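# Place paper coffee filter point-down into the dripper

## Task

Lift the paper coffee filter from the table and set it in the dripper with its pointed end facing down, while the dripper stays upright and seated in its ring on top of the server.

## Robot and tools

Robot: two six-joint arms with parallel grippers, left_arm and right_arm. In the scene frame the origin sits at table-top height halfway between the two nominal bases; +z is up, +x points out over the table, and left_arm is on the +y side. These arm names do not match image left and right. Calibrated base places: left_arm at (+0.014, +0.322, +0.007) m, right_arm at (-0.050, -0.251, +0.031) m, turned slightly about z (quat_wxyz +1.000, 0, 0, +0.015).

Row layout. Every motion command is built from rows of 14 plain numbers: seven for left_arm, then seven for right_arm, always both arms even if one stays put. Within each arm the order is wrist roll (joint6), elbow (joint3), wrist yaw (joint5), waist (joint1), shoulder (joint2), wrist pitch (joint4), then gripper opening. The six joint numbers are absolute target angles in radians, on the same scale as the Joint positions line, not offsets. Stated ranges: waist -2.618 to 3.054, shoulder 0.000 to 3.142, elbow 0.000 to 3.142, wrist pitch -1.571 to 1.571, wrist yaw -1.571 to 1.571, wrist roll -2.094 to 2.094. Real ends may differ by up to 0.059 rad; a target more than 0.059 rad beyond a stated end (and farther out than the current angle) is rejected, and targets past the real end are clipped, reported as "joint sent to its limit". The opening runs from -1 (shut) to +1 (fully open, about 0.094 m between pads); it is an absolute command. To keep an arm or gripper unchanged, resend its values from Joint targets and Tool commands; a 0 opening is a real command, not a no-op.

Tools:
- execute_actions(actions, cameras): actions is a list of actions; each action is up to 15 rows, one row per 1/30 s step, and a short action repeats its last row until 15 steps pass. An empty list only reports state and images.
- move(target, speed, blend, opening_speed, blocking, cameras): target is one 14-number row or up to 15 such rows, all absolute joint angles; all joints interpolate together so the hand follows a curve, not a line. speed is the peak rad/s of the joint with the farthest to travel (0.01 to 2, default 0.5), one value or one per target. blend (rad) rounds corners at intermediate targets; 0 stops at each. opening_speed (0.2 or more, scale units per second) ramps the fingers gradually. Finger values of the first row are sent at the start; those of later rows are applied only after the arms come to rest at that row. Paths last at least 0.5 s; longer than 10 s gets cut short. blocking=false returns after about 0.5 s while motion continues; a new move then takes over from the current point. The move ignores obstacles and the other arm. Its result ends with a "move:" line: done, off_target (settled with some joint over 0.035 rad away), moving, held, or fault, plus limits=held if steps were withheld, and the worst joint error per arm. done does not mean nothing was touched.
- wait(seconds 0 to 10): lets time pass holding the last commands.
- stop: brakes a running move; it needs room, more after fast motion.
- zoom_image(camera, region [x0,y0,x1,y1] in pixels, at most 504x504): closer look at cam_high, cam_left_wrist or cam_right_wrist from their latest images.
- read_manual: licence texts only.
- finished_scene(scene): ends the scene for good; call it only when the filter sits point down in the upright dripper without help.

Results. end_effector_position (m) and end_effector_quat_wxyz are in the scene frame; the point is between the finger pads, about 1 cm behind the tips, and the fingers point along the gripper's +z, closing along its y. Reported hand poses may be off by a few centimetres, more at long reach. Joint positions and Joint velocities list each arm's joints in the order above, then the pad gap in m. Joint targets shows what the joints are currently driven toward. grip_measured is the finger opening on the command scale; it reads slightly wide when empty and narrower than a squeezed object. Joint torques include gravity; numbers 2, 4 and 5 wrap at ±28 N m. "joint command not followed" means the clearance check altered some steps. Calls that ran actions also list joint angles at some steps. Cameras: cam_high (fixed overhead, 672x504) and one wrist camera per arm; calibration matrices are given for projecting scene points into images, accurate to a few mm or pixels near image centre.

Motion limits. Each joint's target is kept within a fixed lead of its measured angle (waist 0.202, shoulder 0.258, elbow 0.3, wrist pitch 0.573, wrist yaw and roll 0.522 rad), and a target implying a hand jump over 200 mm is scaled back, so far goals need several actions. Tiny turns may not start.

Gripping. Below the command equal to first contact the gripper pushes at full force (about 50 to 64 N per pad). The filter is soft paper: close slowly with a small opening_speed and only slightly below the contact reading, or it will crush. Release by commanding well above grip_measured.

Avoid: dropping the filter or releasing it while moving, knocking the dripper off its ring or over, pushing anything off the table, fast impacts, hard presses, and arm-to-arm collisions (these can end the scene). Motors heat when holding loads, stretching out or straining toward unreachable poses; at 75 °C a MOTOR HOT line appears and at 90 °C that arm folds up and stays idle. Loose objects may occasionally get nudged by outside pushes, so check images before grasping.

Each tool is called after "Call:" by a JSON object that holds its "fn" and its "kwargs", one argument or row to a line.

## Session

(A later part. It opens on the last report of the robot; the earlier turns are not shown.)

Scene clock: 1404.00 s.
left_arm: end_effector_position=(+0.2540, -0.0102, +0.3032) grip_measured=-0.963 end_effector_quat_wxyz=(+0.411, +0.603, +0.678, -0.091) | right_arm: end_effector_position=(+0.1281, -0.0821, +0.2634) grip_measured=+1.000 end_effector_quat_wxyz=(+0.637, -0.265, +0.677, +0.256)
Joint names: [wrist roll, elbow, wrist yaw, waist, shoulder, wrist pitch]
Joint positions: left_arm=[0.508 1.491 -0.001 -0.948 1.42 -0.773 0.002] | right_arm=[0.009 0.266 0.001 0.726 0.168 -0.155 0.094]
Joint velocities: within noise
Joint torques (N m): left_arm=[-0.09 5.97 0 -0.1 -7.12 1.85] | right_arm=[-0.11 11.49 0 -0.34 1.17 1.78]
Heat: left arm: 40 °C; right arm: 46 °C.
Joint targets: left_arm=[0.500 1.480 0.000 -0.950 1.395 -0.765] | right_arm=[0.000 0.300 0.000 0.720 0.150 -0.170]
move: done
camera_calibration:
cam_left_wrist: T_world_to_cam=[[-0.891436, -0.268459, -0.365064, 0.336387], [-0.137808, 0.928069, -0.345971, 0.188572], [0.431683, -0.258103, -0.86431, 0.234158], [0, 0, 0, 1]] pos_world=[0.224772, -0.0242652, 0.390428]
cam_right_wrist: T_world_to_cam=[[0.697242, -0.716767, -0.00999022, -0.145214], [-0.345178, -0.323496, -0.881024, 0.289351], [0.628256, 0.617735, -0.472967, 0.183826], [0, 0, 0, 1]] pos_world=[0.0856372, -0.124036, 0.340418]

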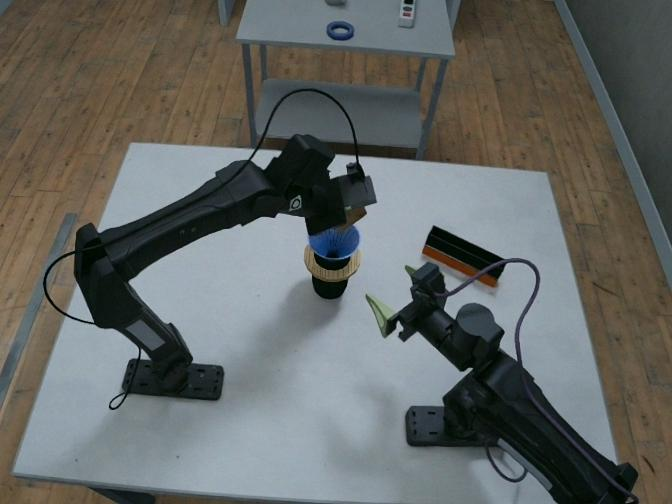

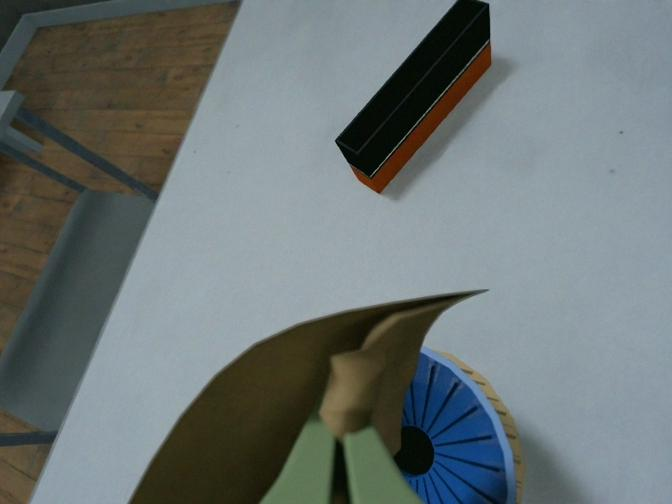

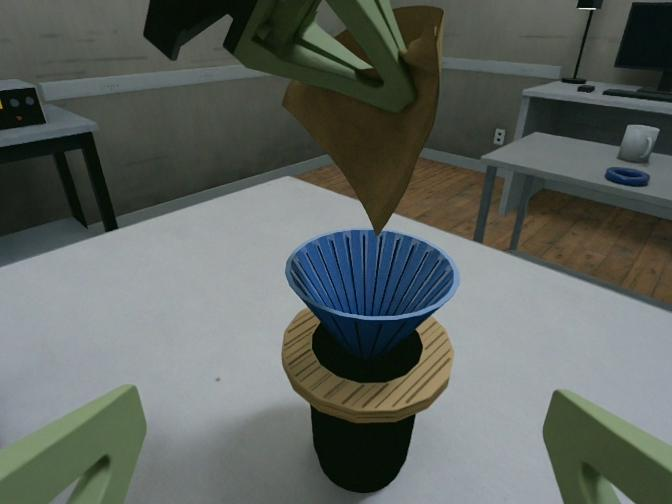

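Call:
{"fn": "zoom_image", "kwargs": {
  "camera": "cam_high",
  "region": [270, 150, 410, 290]
}}

Call:
{"fn": "zoom_image", "kwargs": {
  "camera": "cam_right_wrist",
  "region": [250, 0, 500, 250]
}}

Scaled by 3.600 from the camera's 672x504 image, which has a finer 960x720 frame.

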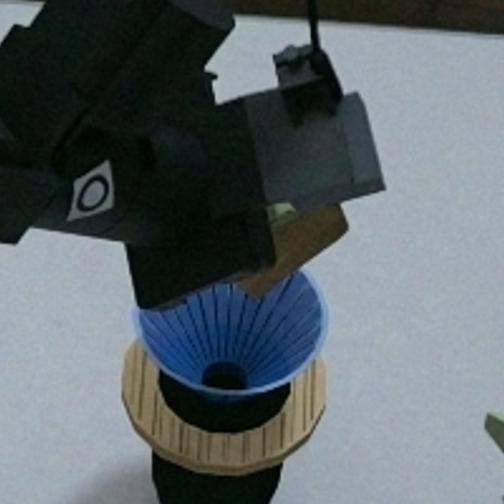

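Scaled by 2.016 from the camera's 672x504 image, which has a finer 960x720 frame.

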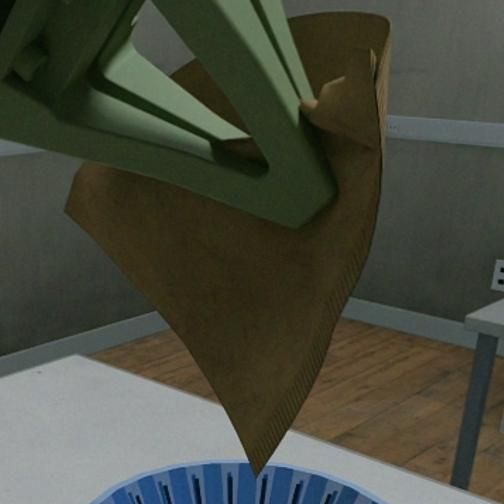

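Call:
{"fn": "move", "kwargs": {
  "target": [0.5,1.325,0.0,-0.896,1.347,-0.654,-1,0,0.3,0,0.72,0.15,-0.17,1],
  "speed": 0.25,
  "cameras": ["cam_high","cam_right_wrist"]
}}

Call:
{"fn": "zoom_image", "kwargs": {
  "camera": "cam_high",
  "region": [270, 150, 410, 290]
}}

Call:
{"fn": "zoom_image", "kwargs": {
  "camera": "cam_right_wrist",
  "region": [250, 100, 500, 350]
}}

Scene clock: 1456.37 s.
left_arm: end_effector_position=(+0.2654, +0.0050, +0.2750) grip_measured=-0.963 end_effector_quat_wxyz=(+0.413, +0.588, +0.691, -0.082) | right_arm: end_effector_position=(+0.1281, -0.0821, +0.2632) grip_measured=+1.000 end_effector_quat_wxyz=(+0.637, -0.265, +0.677, +0.256)
Joint names: [wrist roll, elbow, wrist yaw, waist, shoulder, wrist pitch]
Joint positions: left_arm=[0.507 1.335 -0.001 -0.903 1.372 -0.664 0.002] | right_arm=[0.009 0.266 0.001 0.726 0.168 -0.156 0.094]
Joint velocities: within noise
Joint torques (N m): left_arm=[-0.1 6.15 -0.02 0.64 -6.9 1.88] | right_arm=[-0.12 11.38 -0.06 -0.43 0.88 1.78]
Heat: left arm: 38 °C; right arm: 45 °C.
Joint targets: left_arm=[0.500 1.325 0.000 -0.896 1.347 -0.654] | right_arm=[0.000 0.300 0.000 0.720 0.150 -0.170]
move: done
camera_calibration:
cam_right_wrist: T_world_to_cam=[[0.697236, -0.716772, -0.010002, -0.145212], [-0.345667, -0.323957, -0.880662, 0.289109], [0.627994, 0.617487, -0.473639, 0.183936], [0, 0, 0, 1]] pos_world=[0.085672, -0.124003, 0.340274]
Images, in order (width x height): cam_high 672x504, cam_right_wrist 672x504.

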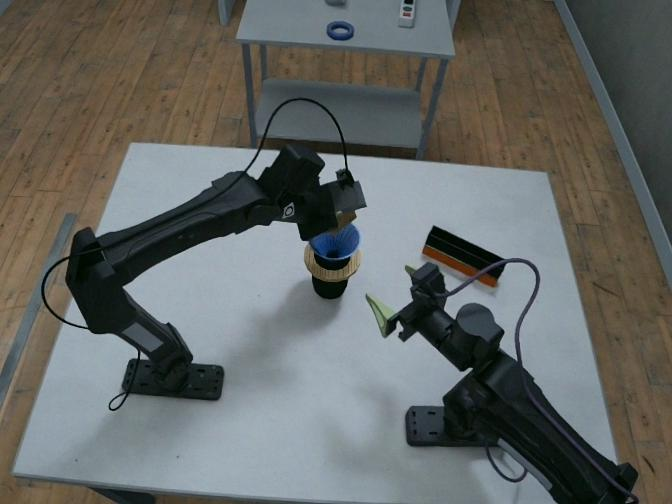

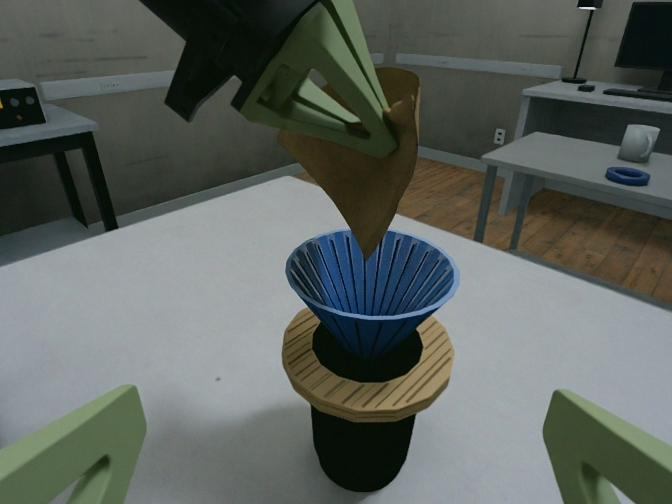

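Scaled by 3.600 from the camera's 672x504 image, which has a finer 960x720 frame.

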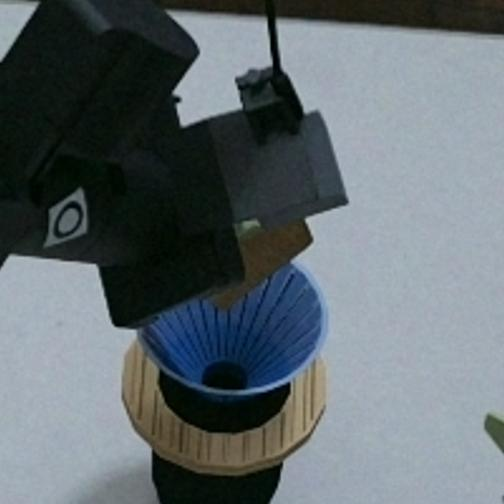

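Scaled by 2.016 from the camera's 672x504 image, which has a finer 960x720 frame.

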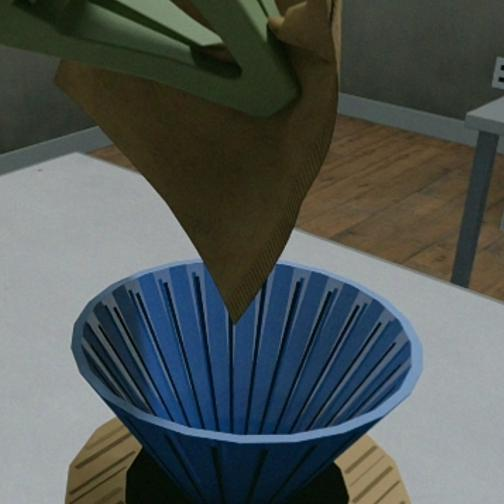

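Call:
{"fn": "move", "kwargs": {
  "target": [0.5,1.155,0.0,-0.896,1.336,-0.494,-1,0,0.3,0,0.72,0.15,-0.17,1],
  "speed": 0.2,
  "cameras": ["cam_high","cam_right_wrist"]
}}

Call:
{"fn": "zoom_image", "kwargs": {
  "camera": "cam_high",
  "region": [270, 150, 410, 290]
}}

Call:
{"fn": "zoom_image", "kwargs": {
  "camera": "cam_right_wrist",
  "region": [250, 100, 500, 350]
}}

Scene clock: 1475.83 s.
left_arm: end_effector_position=(+0.2672, +0.0025, +0.2380) grip_measured=-0.963 end_effector_quat_wxyz=(+0.418, +0.586, +0.689, -0.084) | right_arm: end_effector_position=(+0.1281, -0.0821, +0.2632) grip_measured=+1.000 end_effector_quat_wxyz=(+0.637, -0.265, +0.677, +0.256)
Joint names: [wrist roll, elbow, wrist yaw, waist, shoulder, wrist pitch]
Joint positions: left_arm=[0.507 1.167 0 -0.903 1.358 -0.499 0.002] | right_arm=[0.009 0.266 0.001 0.726 0.168 -0.156 0.094]
Joint velocities: within noise
Joint torques (N m): left_arm=[-0.1 6.11 -0.03 0.59 -6.65 1.82] | right_arm=[-0.11 11.26 -0.05 -0.46 1.02 1.79]
Heat: left arm: 40 °C; right arm: 45 °C.
Joint targets: left_arm=[0.500 1.155 0.000 -0.896 1.336 -0.494] | right_arm=[0.000 0.300 0.000 0.720 0.150 -0.170]
move: done
camera_calibration:
cam_right_wrist: T_world_to_cam=[[0.697236, -0.716772, -0.010002, -0.145212], [-0.345667, -0.323957, -0.880662, 0.289109], [0.627994, 0.617487, -0.473639, 0.183936], [0, 0, 0, 1]] pos_world=[0.085672, -0.124003, 0.340274]
Images, in order (width x height): cam_high 672x504, cam_right_wrist 672x504.

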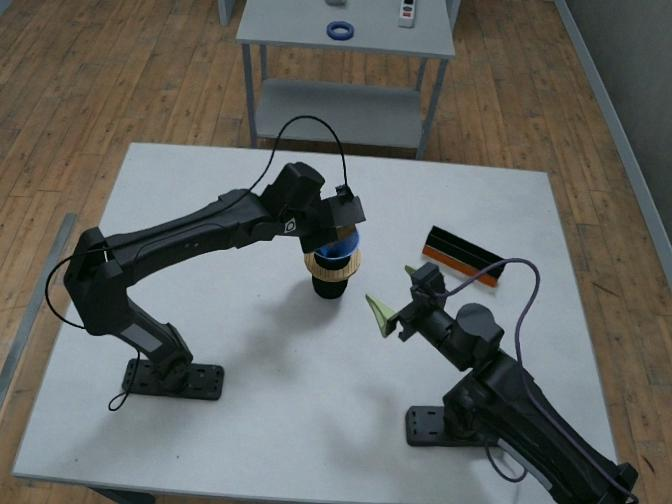

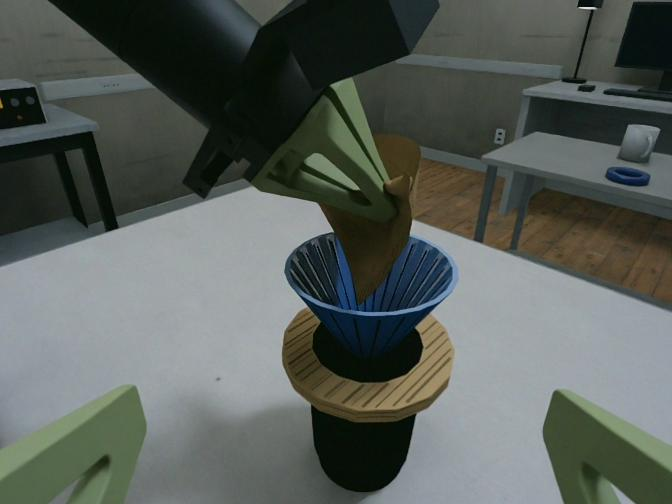

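Scaled by 3.600 from the camera's 672x504 image, which has a finer 960x720 frame.

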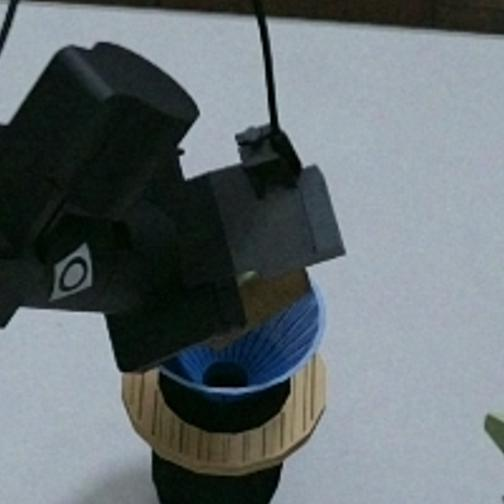

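Scaled by 2.016 from the camera's 672x504 image, which has a finer 960x720 frame.

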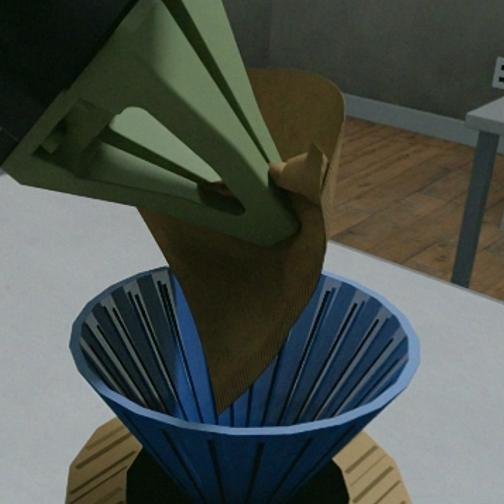

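Call:
{"fn": "move", "kwargs": {
  "target": [0.5,1.222,0.0,-0.900,1.402,-0.515,-1,0,0.3,0,0.72,0.15,-0.17,1],
  "speed": 0.2,
  "cameras": ["cam_high","cam_right_wrist"]
}}

Call:
{"fn": "zoom_image", "kwargs": {
  "camera": "cam_right_wrist",
  "region": [250, 100, 500, 350]
}}

Scene clock: 1490.03 s.
left_arm: end_effector_position=(+0.2721, -0.0038, +0.2359) grip_measured=-0.963 end_effector_quat_wxyz=(+0.414, +0.587, +0.690, -0.083) | right_arm: end_effector_position=(+0.1281, -0.0821, +0.2632) grip_measured=+1.000 end_effector_quat_wxyz=(+0.637, -0.265, +0.677, +0.256)
Joint names: [wrist roll, elbow, wrist yaw, waist, shoulder, wrist pitch]
Joint positions: left_arm=[0.507 1.195 0 -0.903 1.394 -0.5 0.002] | right_arm=[0.009 0.266 0.001 0.726 0.168 -0.156 0.094]
Joint velocities: within noise
Joint torques (N m): left_arm=[-0.09 8.87 -0.03 0.21 -4.75 1.64] | right_arm=[-0.07 11.55 -0.01 -0.54 1.17 1.79]
Heat: left arm: 39 °C; right arm: 45 °C.
Joint targets: left_arm=[0.500 1.222 0.000 -0.900 1.402 -0.515] | right_arm=[0.000 0.300 0.000 0.720 0.150 -0.170]
move: done
camera_calibration:
cam_right_wrist: T_world_to_cam=[[0.697236, -0.716772, -0.010002, -0.145212], [-0.345667, -0.323957, -0.880662, 0.289109], [0.627994, 0.617487, -0.473639, 0.183936], [0, 0, 0, 1]] pos_world=[0.085672, -0.124003, 0.340274]
Images, in order (width x height): cam_high 672x504, cam_right_wrist 672x504.

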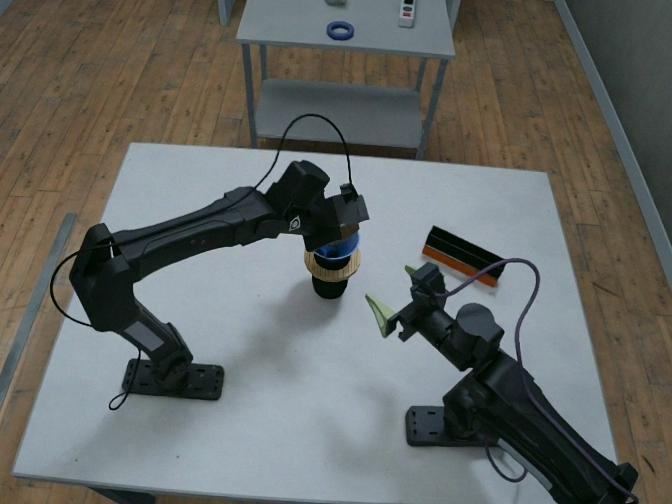

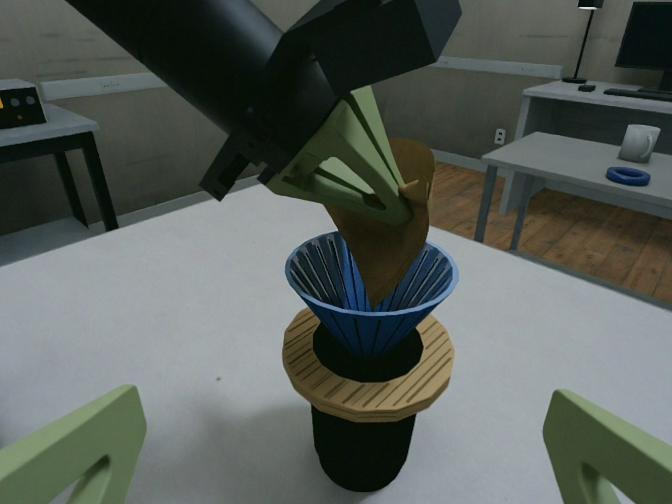

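Scaled by 2.016 from the camera's 672x504 image, which has a finer 960x720 frame.

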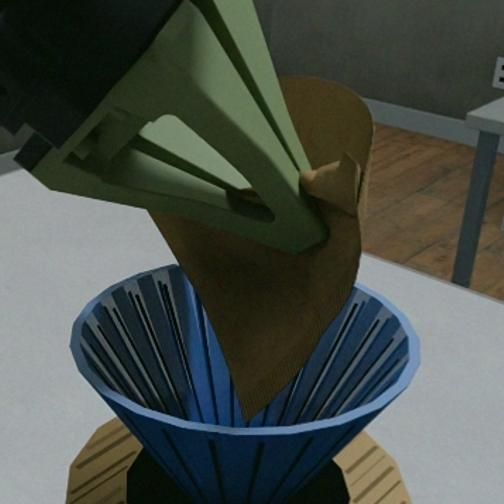

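Call:
{"fn": "move", "kwargs": {
  "target": [0.5,1.09,0.0,-0.900,1.358,-0.413,-1,0,0.3,0,0.72,0.15,-0.17,1],
  "speed": 0.2,
  "cameras": ["cam_high","cam_right_wrist"]
}}

Call:
{"fn": "zoom_image", "kwargs": {
  "camera": "cam_right_wrist",
  "region": [250, 100, 500, 350]
}}

Call:
{"fn": "zoom_image", "kwargs": {
  "camera": "cam_high",
  "region": [270, 150, 410, 290]
}}

Scene clock: 1507.27 s.
left_arm: end_effector_position=(+0.2704, -0.0016, +0.2165) grip_measured=-0.963 end_effector_quat_wxyz=(+0.416, +0.587, +0.689, -0.083) | right_arm: end_effector_position=(+0.1281, -0.0821, +0.2632) grip_measured=+1.000 end_effector_quat_wxyz=(+0.637, -0.265, +0.677, +0.256)
Joint names: [wrist roll, elbow, wrist yaw, waist, shoulder, wrist pitch]
Joint positions: left_arm=[0.507 1.103 0 -0.903 1.38 -0.416 0.002] | right_arm=[0.009 0.266 0.001 0.726 0.168 -0.156 0.094]
Joint velocities: within noise
Joint torques (N m): left_arm=[-0.11 5.94 -0.02 0.25 -6.98 1.85] | right_arm=[-0.1 11.44 -0.01 -0.51 1.13 1.79]
Heat: left arm: 38 °C; right arm: 45 °C.
Joint targets: left_arm=[0.500 1.090 0.000 -0.900 1.358 -0.413] | right_arm=[0.000 0.300 0.000 0.720 0.150 -0.170]
move: done
camera_calibration:
cam_right_wrist: T_world_to_cam=[[0.697236, -0.716772, -0.010002, -0.145212], [-0.345667, -0.323957, -0.880662, 0.289109], [0.627994, 0.617487, -0.473639, 0.183936], [0, 0, 0, 1]] pos_world=[0.085672, -0.124003, 0.340274]
Images, in order (width x height): cam_high 672x504, cam_right_wrist 672x504.

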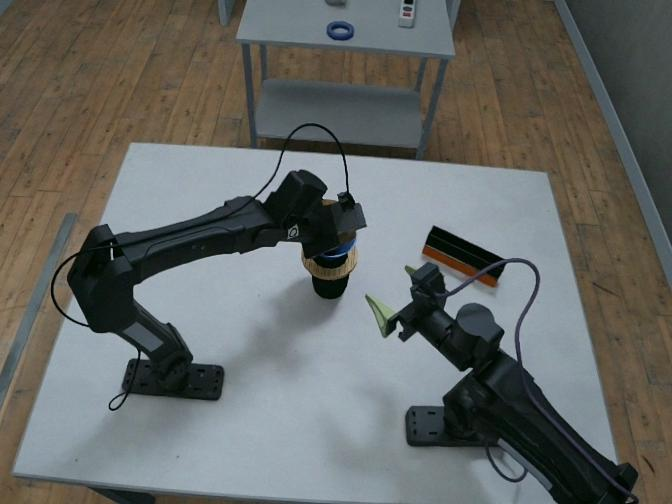

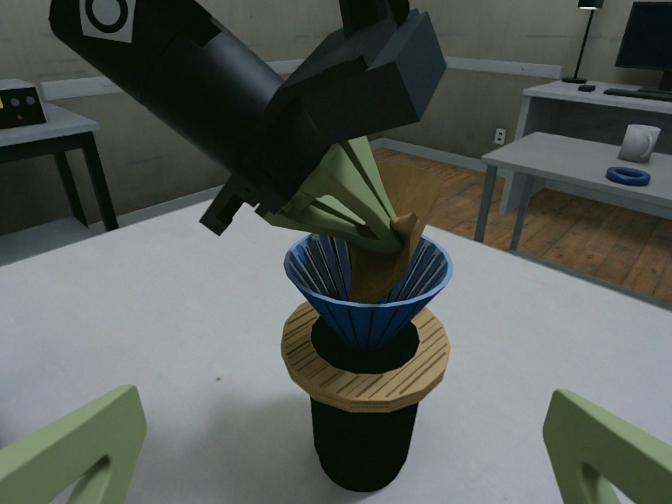

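Scaled by 2.016 from the camera's 672x504 image, which has a finer 960x720 frame.

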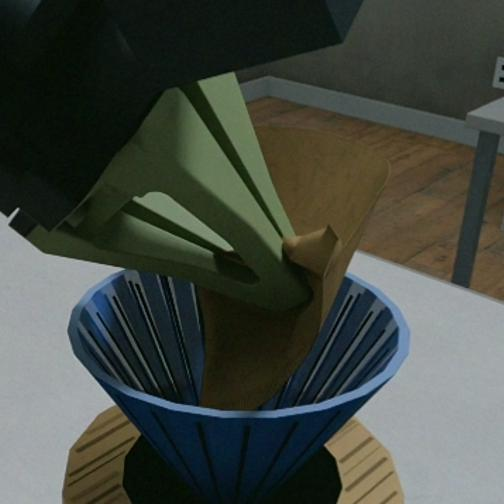

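Scaled by 3.600 from the camera's 672x504 image, which has a finer 960x720 frame.

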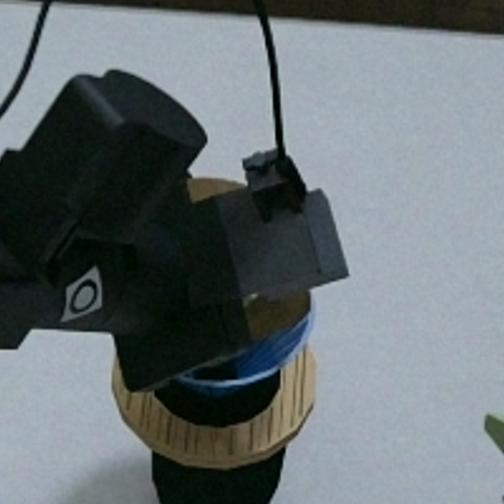

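Call:
{"fn": "move", "kwargs": {
  "target": [0.5,1.25,0.0,-0.900,1.402,-0.54,-1,0,0.3,0,0.72,0.15,-0.17,1],
  "speed": 0.2,
  "cameras": ["cam_high","cam_right_wrist"]
}}

Call:
{"fn": "zoom_image", "kwargs": {
  "camera": "cam_right_wrist",
  "region": [250, 100, 500, 350]
}}

Call:
{"fn": "zoom_image", "kwargs": {
  "camera": "cam_high",
  "region": [270, 150, 410, 290]
}}

Scene clock: 1511.33 s.
left_arm: end_effector_position=(+0.2716, -0.0032, +0.2436) grip_measured=-0.963 end_effector_quat_wxyz=(+0.414, +0.587, +0.690, -0.083) | right_arm: end_effector_position=(+0.1281, -0.0821, +0.2632) grip_measured=+1.000 end_effector_quat_wxyz=(+0.637, -0.265, +0.677, +0.256)
Joint names: [wrist roll, elbow, wrist yaw, waist, shoulder, wrist pitch]
Joint positions: left_arm=[0.507 1.224 0 -0.903 1.392 -0.529 0.002] | right_arm=[0.009 0.266 0.001 0.726 0.168 -0.156 0.094]
Joint velocities: within noise
Joint torques (N m): left_arm=[-0.09 8.9 -0.02 0.2 -4.67 1.67] | right_arm=[-0.11 11.37 -0.01 -0.54 1.18 1.77]
Heat: left arm: 39 °C; right arm: 45 °C.
Joint targets: left_arm=[0.500 1.250 0.000 -0.900 1.402 -0.540] | right_arm=[0.000 0.300 0.000 0.720 0.150 -0.170]
move: done
camera_calibration:
cam_right_wrist: T_world_to_cam=[[0.697236, -0.716772, -0.010002, -0.145212], [-0.345667, -0.323957, -0.880662, 0.289109], [0.627994, 0.617487, -0.473639, 0.183936], [0, 0, 0, 1]] pos_world=[0.085672, -0.124003, 0.340274]
Images, in order (width x height): cam_high 672x504, cam_right_wrist 672x504.

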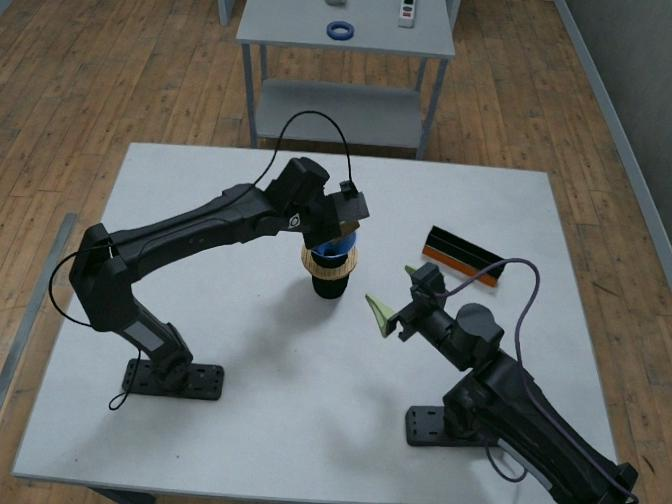

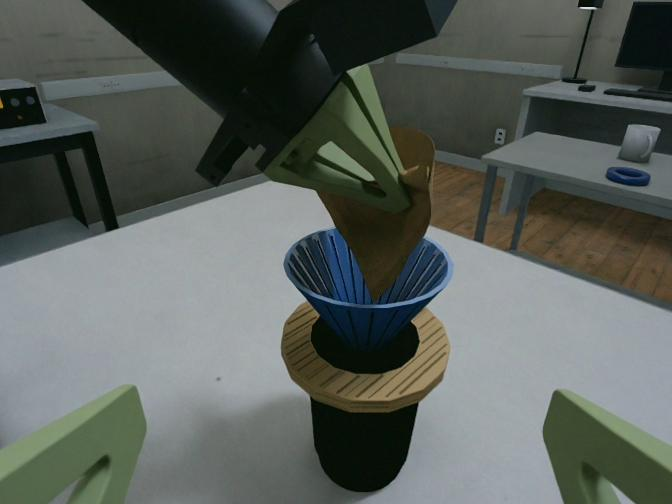

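Scaled by 2.016 from the camera's 672x504 image, which has a finer 960x720 frame.

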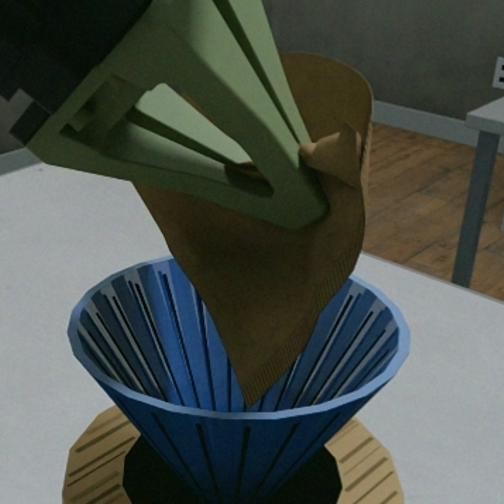

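Scaled by 3.600 from the camera's 672x504 image, which has a finer 960x720 frame.

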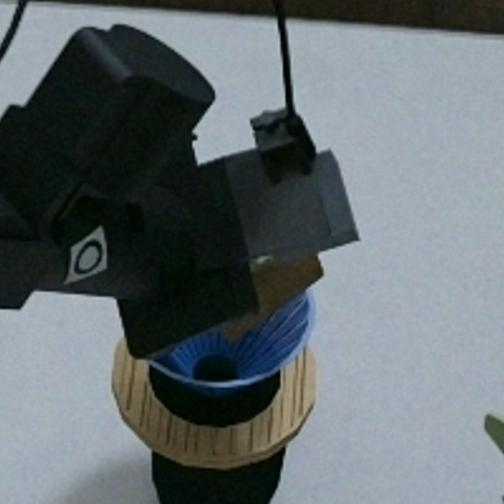

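Call:
{"fn": "move", "kwargs": {
  "target": [0.5,1.25,0.0,-0.900,1.402,-0.54,-1,0,0.3,-0.6,0.3,0.15,-0.17,1],
  "speed": 0.6,
  "cameras": ["cam_right_wrist"]
}}

Call:
{"fn": "zoom_image", "kwargs": {
  "camera": "cam_right_wrist",
  "region": [250, 100, 500, 350]
}}

Scene clock: 1543.30 s.
left_arm: end_effector_position=(+0.2715, -0.0031, +0.2434) grip_measured=-0.963 end_effector_quat_wxyz=(+0.414, +0.587, +0.690, -0.083) | right_arm: end_effector_position=(+0.1201, -0.0853, +0.2649) grip_measured=+1.000 end_effector_quat_wxyz=(+0.610, -0.311, +0.653, +0.322)
Joint names: [wrist roll, elbow, wrist yaw, waist, shoulder, wrist pitch]
Joint positions: left_arm=[0.507 1.224 0 -0.903 1.392 -0.53 0.002] | right_arm=[0.009 0.266 -0.593 0.306 0.168 -0.156 0.094]
Joint velocities: within noise
Joint torques (N m): left_arm=[-0.07 8.92 0.01 0.31 -4.63 1.71] | right_arm=[-0.09 11.29 -0.1 -0.46 1.28 1.65]
Heat: left arm: 40 °C; right arm: 45 °C.
Joint targets: left_arm=[0.500 1.250 0.000 -0.900 1.402 -0.540] | right_arm=[0.000 0.300 -0.600 0.300 0.150 -0.170]
move: done
camera_calibration:
cam_right_wrist: T_world_to_cam=[[0.809724, -0.585321, -0.0417931, -0.13575], [-0.30217, -0.354845, -0.884747, 0.280033], [0.503031, 0.72903, -0.464193, 0.213826], [0, 0, 0, 1]] pos_world=[0.0869769, -0.135974, 0.341341]
Images, in order (width x height): cam_right_wrist 672x504.

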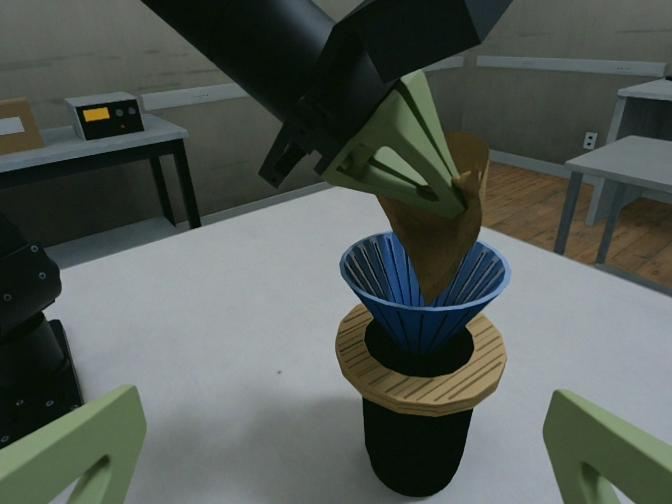

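Scaled by 2.016 from the camera's 672x504 image, which has a finer 960x720 frame.

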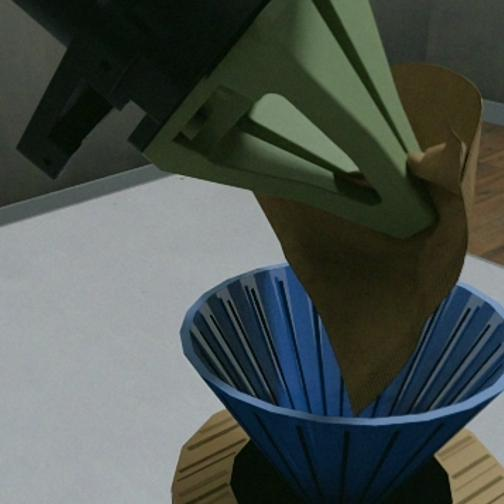

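Call:
{"fn": "move", "kwargs": {
  "target": [
    [0.5,1.25,0.0,-0.900,1.402,-0.54,-1,0,0.3,-0.6,-0.3,0.3,-0.1,1],
    [0.5,1.25,0.0,-0.900,1.402,-0.54,-1,0,0.8,-1.45,-0.3,1.5,0.6,1]
  ],
  "speed": 0.7,
  "blend": 0.1,
  "cameras": ["cam_right_wrist"]
}}

Scene clock: 1561.47 s.
left_arm: end_effector_position=(+0.2715, -0.0031, +0.2434) grip_measured=-0.963 end_effector_quat_wxyz=(+0.414, +0.587, +0.690, -0.083) | right_arm: end_effector_position=(+0.3002, -0.1619, +0.2862) grip_measured=+1.000 end_effector_quat_wxyz=(+0.557, -0.358, +0.616, +0.426)
Joint names: [wrist roll, elbow, wrist yaw, waist, shoulder, wrist pitch]
Joint positions: left_arm=[0.507 1.224 0 -0.903 1.392 -0.53 0.002] | right_arm=[0.009 0.772 -1.441 -0.294 1.486 0.596 0.094]
Joint velocities: within noise
Joint torques (N m): left_arm=[-0.11 8.85 0 0.34 -4.67 1.71] | right_arm=[-0.05 9.99 -0.23 -0.31 -4.05 1.43]
Heat: left arm: 41 °C; right arm: 44 °C.
Joint targets: left_arm=[0.500 1.250 0.000 -0.900 1.402 -0.540] | right_arm=[0.000 0.800 -1.450 -0.300 1.500 0.600]
move: done
camera_calibration:
cam_right_wrist: T_world_to_cam=[[0.922147, -0.365423, -0.126931, -0.299282], [-0.266428, -0.362051, -0.893272, 0.316684], [0.280467, 0.857546, -0.431223, 0.267103], [0, 0, 0, 1]] pos_world=[0.285442, -0.223762, 0.360078]
Images, in order (width x height): cam_right_wrist 672x504.

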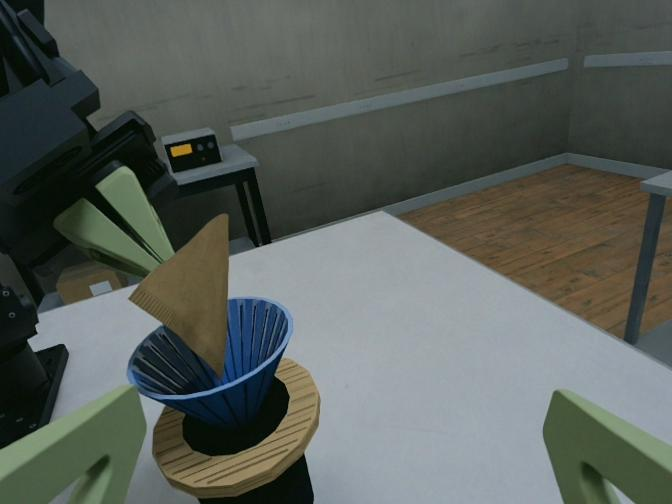

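Call:
{"fn": "zoom_image", "kwargs": {
  "camera": "cam_right_wrist",
  "region": [50, 160, 350, 460]
}}

Scaled by 1.680 from the camera's 672x504 image, which has a finer 960x720 frame.

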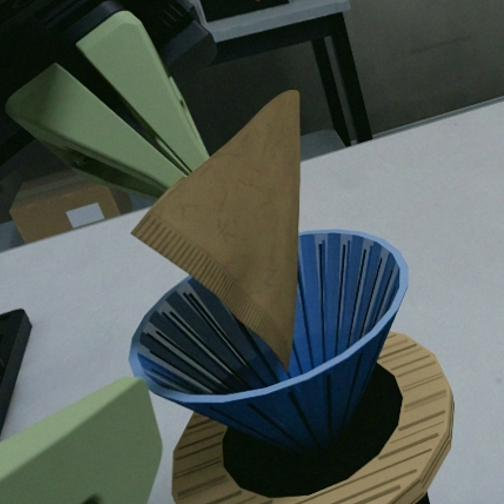

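Call:
{"fn": "move", "kwargs": {
  "target": [0.75,1.205,0.0,-0.947,1.356,-0.525,-1,0,0.8,-1.45,-0.3,1.5,0.6,1],
  "speed": 0.2,
  "cameras": ["cam_right_wrist","cam_high"]
}}

Call:
{"fn": "zoom_image", "kwargs": {
  "camera": "cam_right_wrist",
  "region": [50, 160, 350, 460]
}}

Call:
{"fn": "zoom_image", "kwargs": {
  "camera": "cam_high",
  "region": [270, 150, 410, 290]
}}

Scene clock: 1633.37 s.
left_arm: end_effector_position=(+0.2581, -0.0102, +0.2457) grip_measured=-0.963 end_effector_quat_wxyz=(+0.423, +0.676, +0.602, -0.041) | right_arm: end_effector_position=(+0.2999, -0.1618, +0.2864) grip_measured=+1.000 end_effector_quat_wxyz=(+0.558, -0.358, +0.616, +0.426)
Joint names: [wrist roll, elbow, wrist yaw, waist, shoulder, wrist pitch]
Joint positions: left_arm=[0.748 1.217 0 -0.939 1.379 -0.53 0.002] | right_arm=[0.009 0.772 -1.443 -0.294 1.486 0.597 0.094]
Joint velocities: within noise
Joint torques (N m): left_arm=[0 6.12 -0.01 -0.68 -6.93 1.82] | right_arm=[-0.09 9.73 -0.21 -0.27 -4.16 1.39]
Heat: left arm: 41 °C; right arm: 39 °C.
Joint targets: left_arm=[0.750 1.205 0.000 -0.947 1.356 -0.525] | right_arm=[0.000 0.800 -1.450 -0.300 1.500 0.600]
move: done
camera_calibration:
cam_right_wrist: T_world_to_cam=[[0.922891, -0.364053, -0.125447, -0.299436], [-0.264521, -0.362654, -0.893594, 0.316236], [0.279822, 0.857874, -0.43099, 0.267337], [0, 0, 0, 1]] pos_world=[0.285191, -0.223668, 0.360243]
Images, in order (width x height): cam_high 672x504, cam_right_wrist 672x504.

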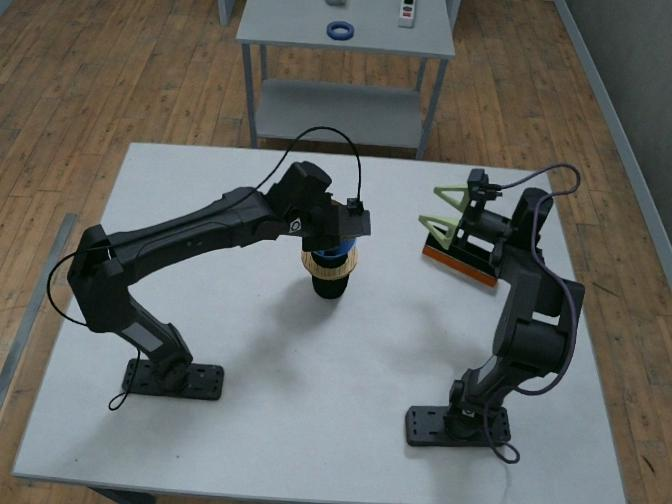

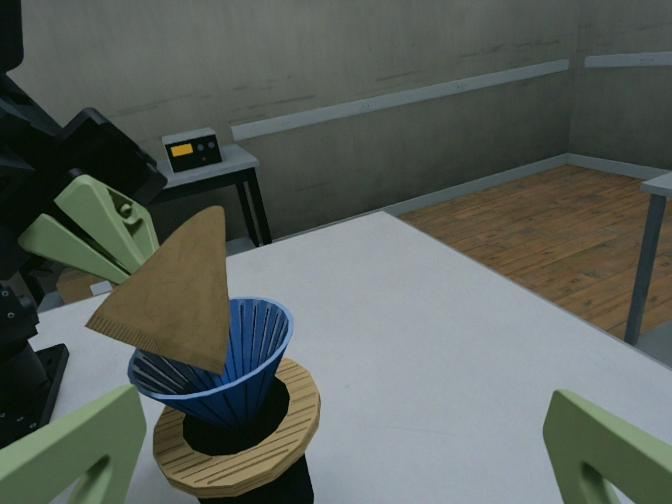

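Scaled by 1.680 from the camera's 672x504 image, which has a finer 960x720 frame.

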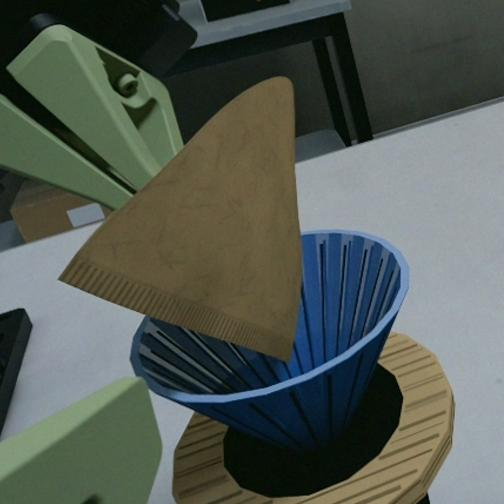

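Scaled by 3.600 from the camera's 672x504 image, which has a finer 960x720 frame.

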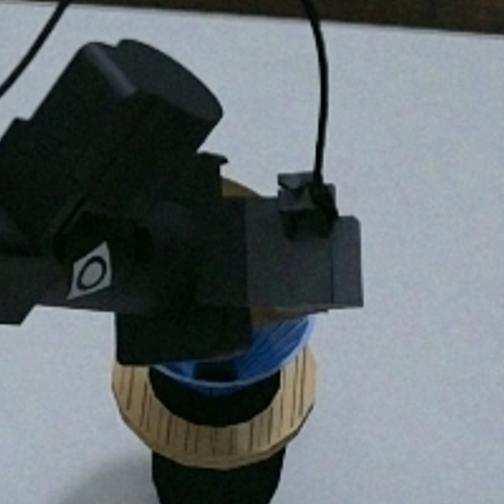

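Call:
{"fn": "move", "kwargs": {
  "target": [0.64,1.119,0.0,-0.925,1.344,-0.453,-1,0,0.8,-1.45,-0.3,1.5,0.6,1],
  "speed": 0.2,
  "cameras": ["cam_right_wrist","cam_high"]
}}

Call:
{"fn": "zoom_image", "kwargs": {
  "camera": "cam_right_wrist",
  "region": [50, 160, 350, 460]
}}

Call:
{"fn": "zoom_image", "kwargs": {
  "camera": "cam_high",
  "region": [270, 150, 410, 290]
}}

Scene clock: 1637.47 s.
left_arm: end_effector_position=(+0.2582, -0.0059, +0.2238) grip_measured=-0.963 end_effector_quat_wxyz=(+0.417, +0.645, +0.638, -0.059) | right_arm: end_effector_position=(+0.2999, -0.1618, +0.2864) grip_measured=+1.000 end_effector_quat_wxyz=(+0.558, -0.358, +0.616, +0.426)
Joint names: [wrist roll, elbow, wrist yaw, waist, shoulder, wrist pitch]
Joint positions: left_arm=[0.649 1.129 0 -0.933 1.369 -0.462 0.002] | right_arm=[0.009 0.772 -1.443 -0.294 1.486 0.597 0.094]
Joint velocities: within noise
Joint torques (N m): left_arm=[-0.09 6.27 0.01 0.64 -7.04 1.87] | right_arm=[-0.1 9.99 -0.11 -0.42 -4.15 1.34]
Heat: left arm: 42 °C; right arm: 39 °C.
Joint targets: left_arm=[0.640 1.119 0.000 -0.925 1.344 -0.453] | right_arm=[0.000 0.800 -1.450 -0.300 1.500 0.600]
move: done
camera_calibration:
cam_right_wrist: T_world_to_cam=[[0.922891, -0.364053, -0.125447, -0.299436], [-0.264521, -0.362654, -0.893594, 0.316236], [0.279822, 0.857874, -0.43099, 0.267337], [0, 0, 0, 1]] pos_world=[0.285191, -0.223668, 0.360243]
Images, in order (width x height): cam_high 672x504, cam_right_wrist 672x504.

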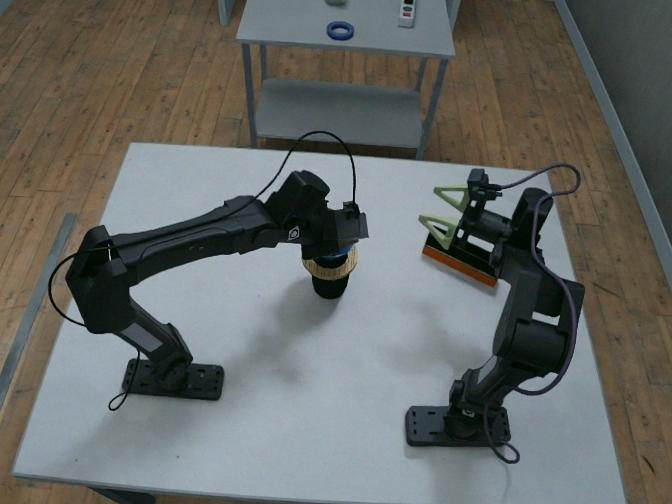

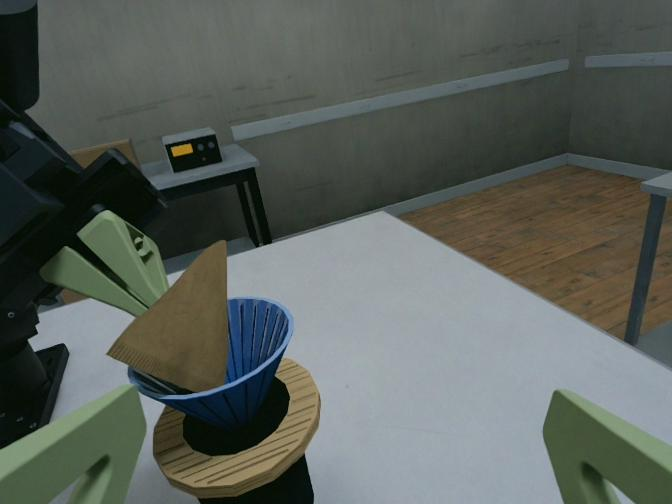

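Scaled by 1.680 from the camera's 672x504 image, which has a finer 960x720 frame.

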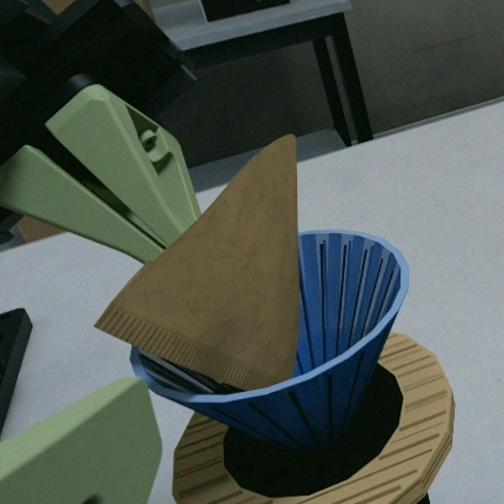

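Scaled by 3.600 from the camera's 672x504 image, which has a finer 960x720 frame.

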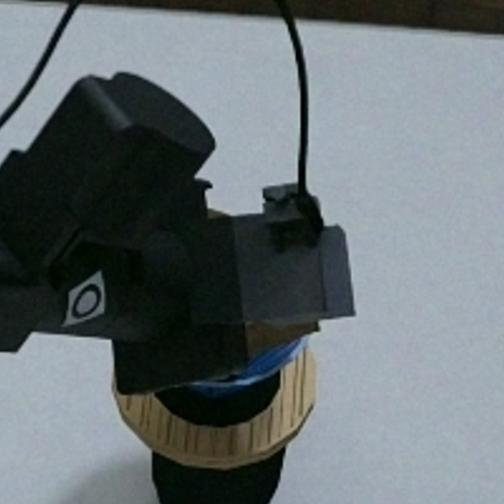

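Call:
{"fn": "move", "kwargs": {
  "target": [
    [0.6,1.27,0.0,-0.925,1.402,-0.56,-1,0,0.8,-1.45,-0.3,1.5,0.6,1],
    [0.5,1.48,0.0,-0.898,1.558,-0.797,-1,0,0.8,-1.45,-0.3,1.5,0.6,1]
  ],
  "speed": 0.25,
  "blend": 0.05,
  "cameras": ["cam_right_wrist","cam_high"]
}}

Call:
{"fn": "zoom_image", "kwargs": {
  "camera": "cam_right_wrist",
  "region": [50, 160, 350, 460]
}}

Call:
{"fn": "zoom_image", "kwargs": {
  "camera": "cam_high",
  "region": [270, 150, 410, 290]
}}

Scene clock: 1668.60 s.
left_arm: end_effector_position=(+0.2745, -0.0089, +0.2337) grip_measured=-0.963 end_effector_quat_wxyz=(+0.331, +0.611, +0.716, -0.067) | right_arm: end_effector_position=(+0.2999, -0.1618, +0.2864) grip_measured=+1.000 end_effector_quat_wxyz=(+0.558, -0.358, +0.616, +0.426)
Joint names: [wrist roll, elbow, wrist yaw, waist, shoulder, wrist pitch]
Joint positions: left_arm=[0.508 1.452 0 -0.906 1.548 -0.787 0.002] | right_arm=[0.009 0.772 -1.443 -0.294 1.486 0.597 0.094]
Joint velocities: within noise
Joint torques (N m): left_arm=[-0.09 8.85 -0.02 0.73 -5.78 1.49] | right_arm=[-0.12 9.88 -0.17 -0.44 -4.15 1.35]
Heat: left arm: 42 °C; right arm: 38 °C.
Joint targets: left_arm=[0.500 1.480 0.000 -0.898 1.558 -0.797] | right_arm=[0.000 0.800 -1.450 -0.300 1.500 0.600]
move: done
camera_calibration:
cam_right_wrist: T_world_to_cam=[[0.922891, -0.364053, -0.125447, -0.299436], [-0.264521, -0.362654, -0.893594, 0.316236], [0.279822, 0.857874, -0.43099, 0.267337], [0, 0, 0, 1]] pos_world=[0.285191, -0.223668, 0.360243]
Images, in order (width x height): cam_high 672x504, cam_right_wrist 672x504.

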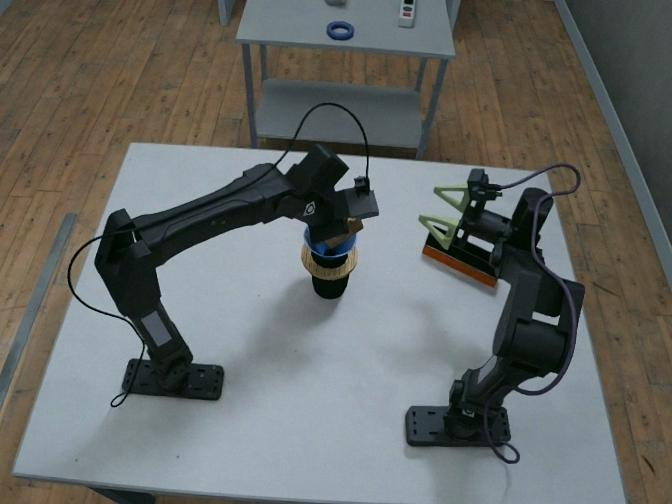

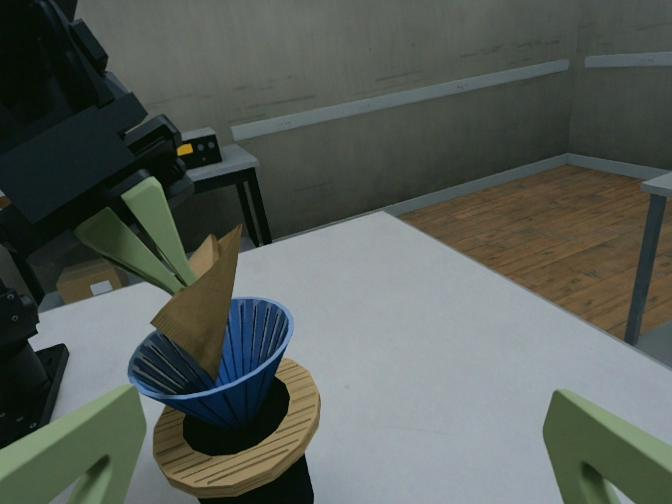

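Scaled by 1.680 from the camera's 672x504 image, which has a finer 960x720 frame.

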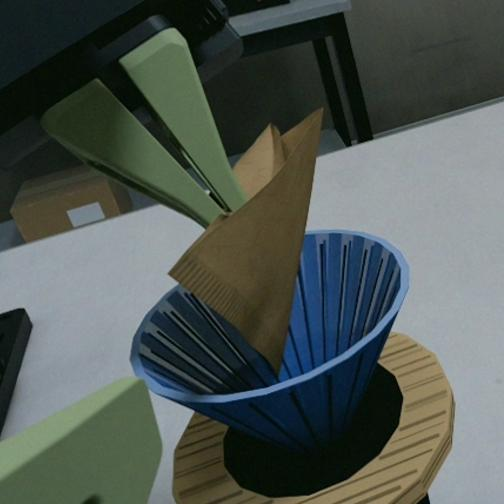

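Scaled by 3.600 from the camera's 672x504 image, which has a finer 960x720 frame.

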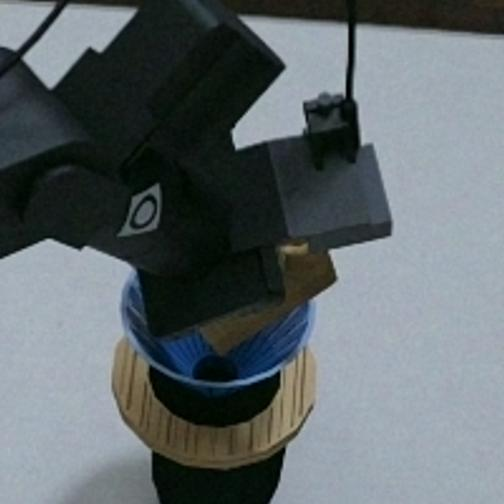

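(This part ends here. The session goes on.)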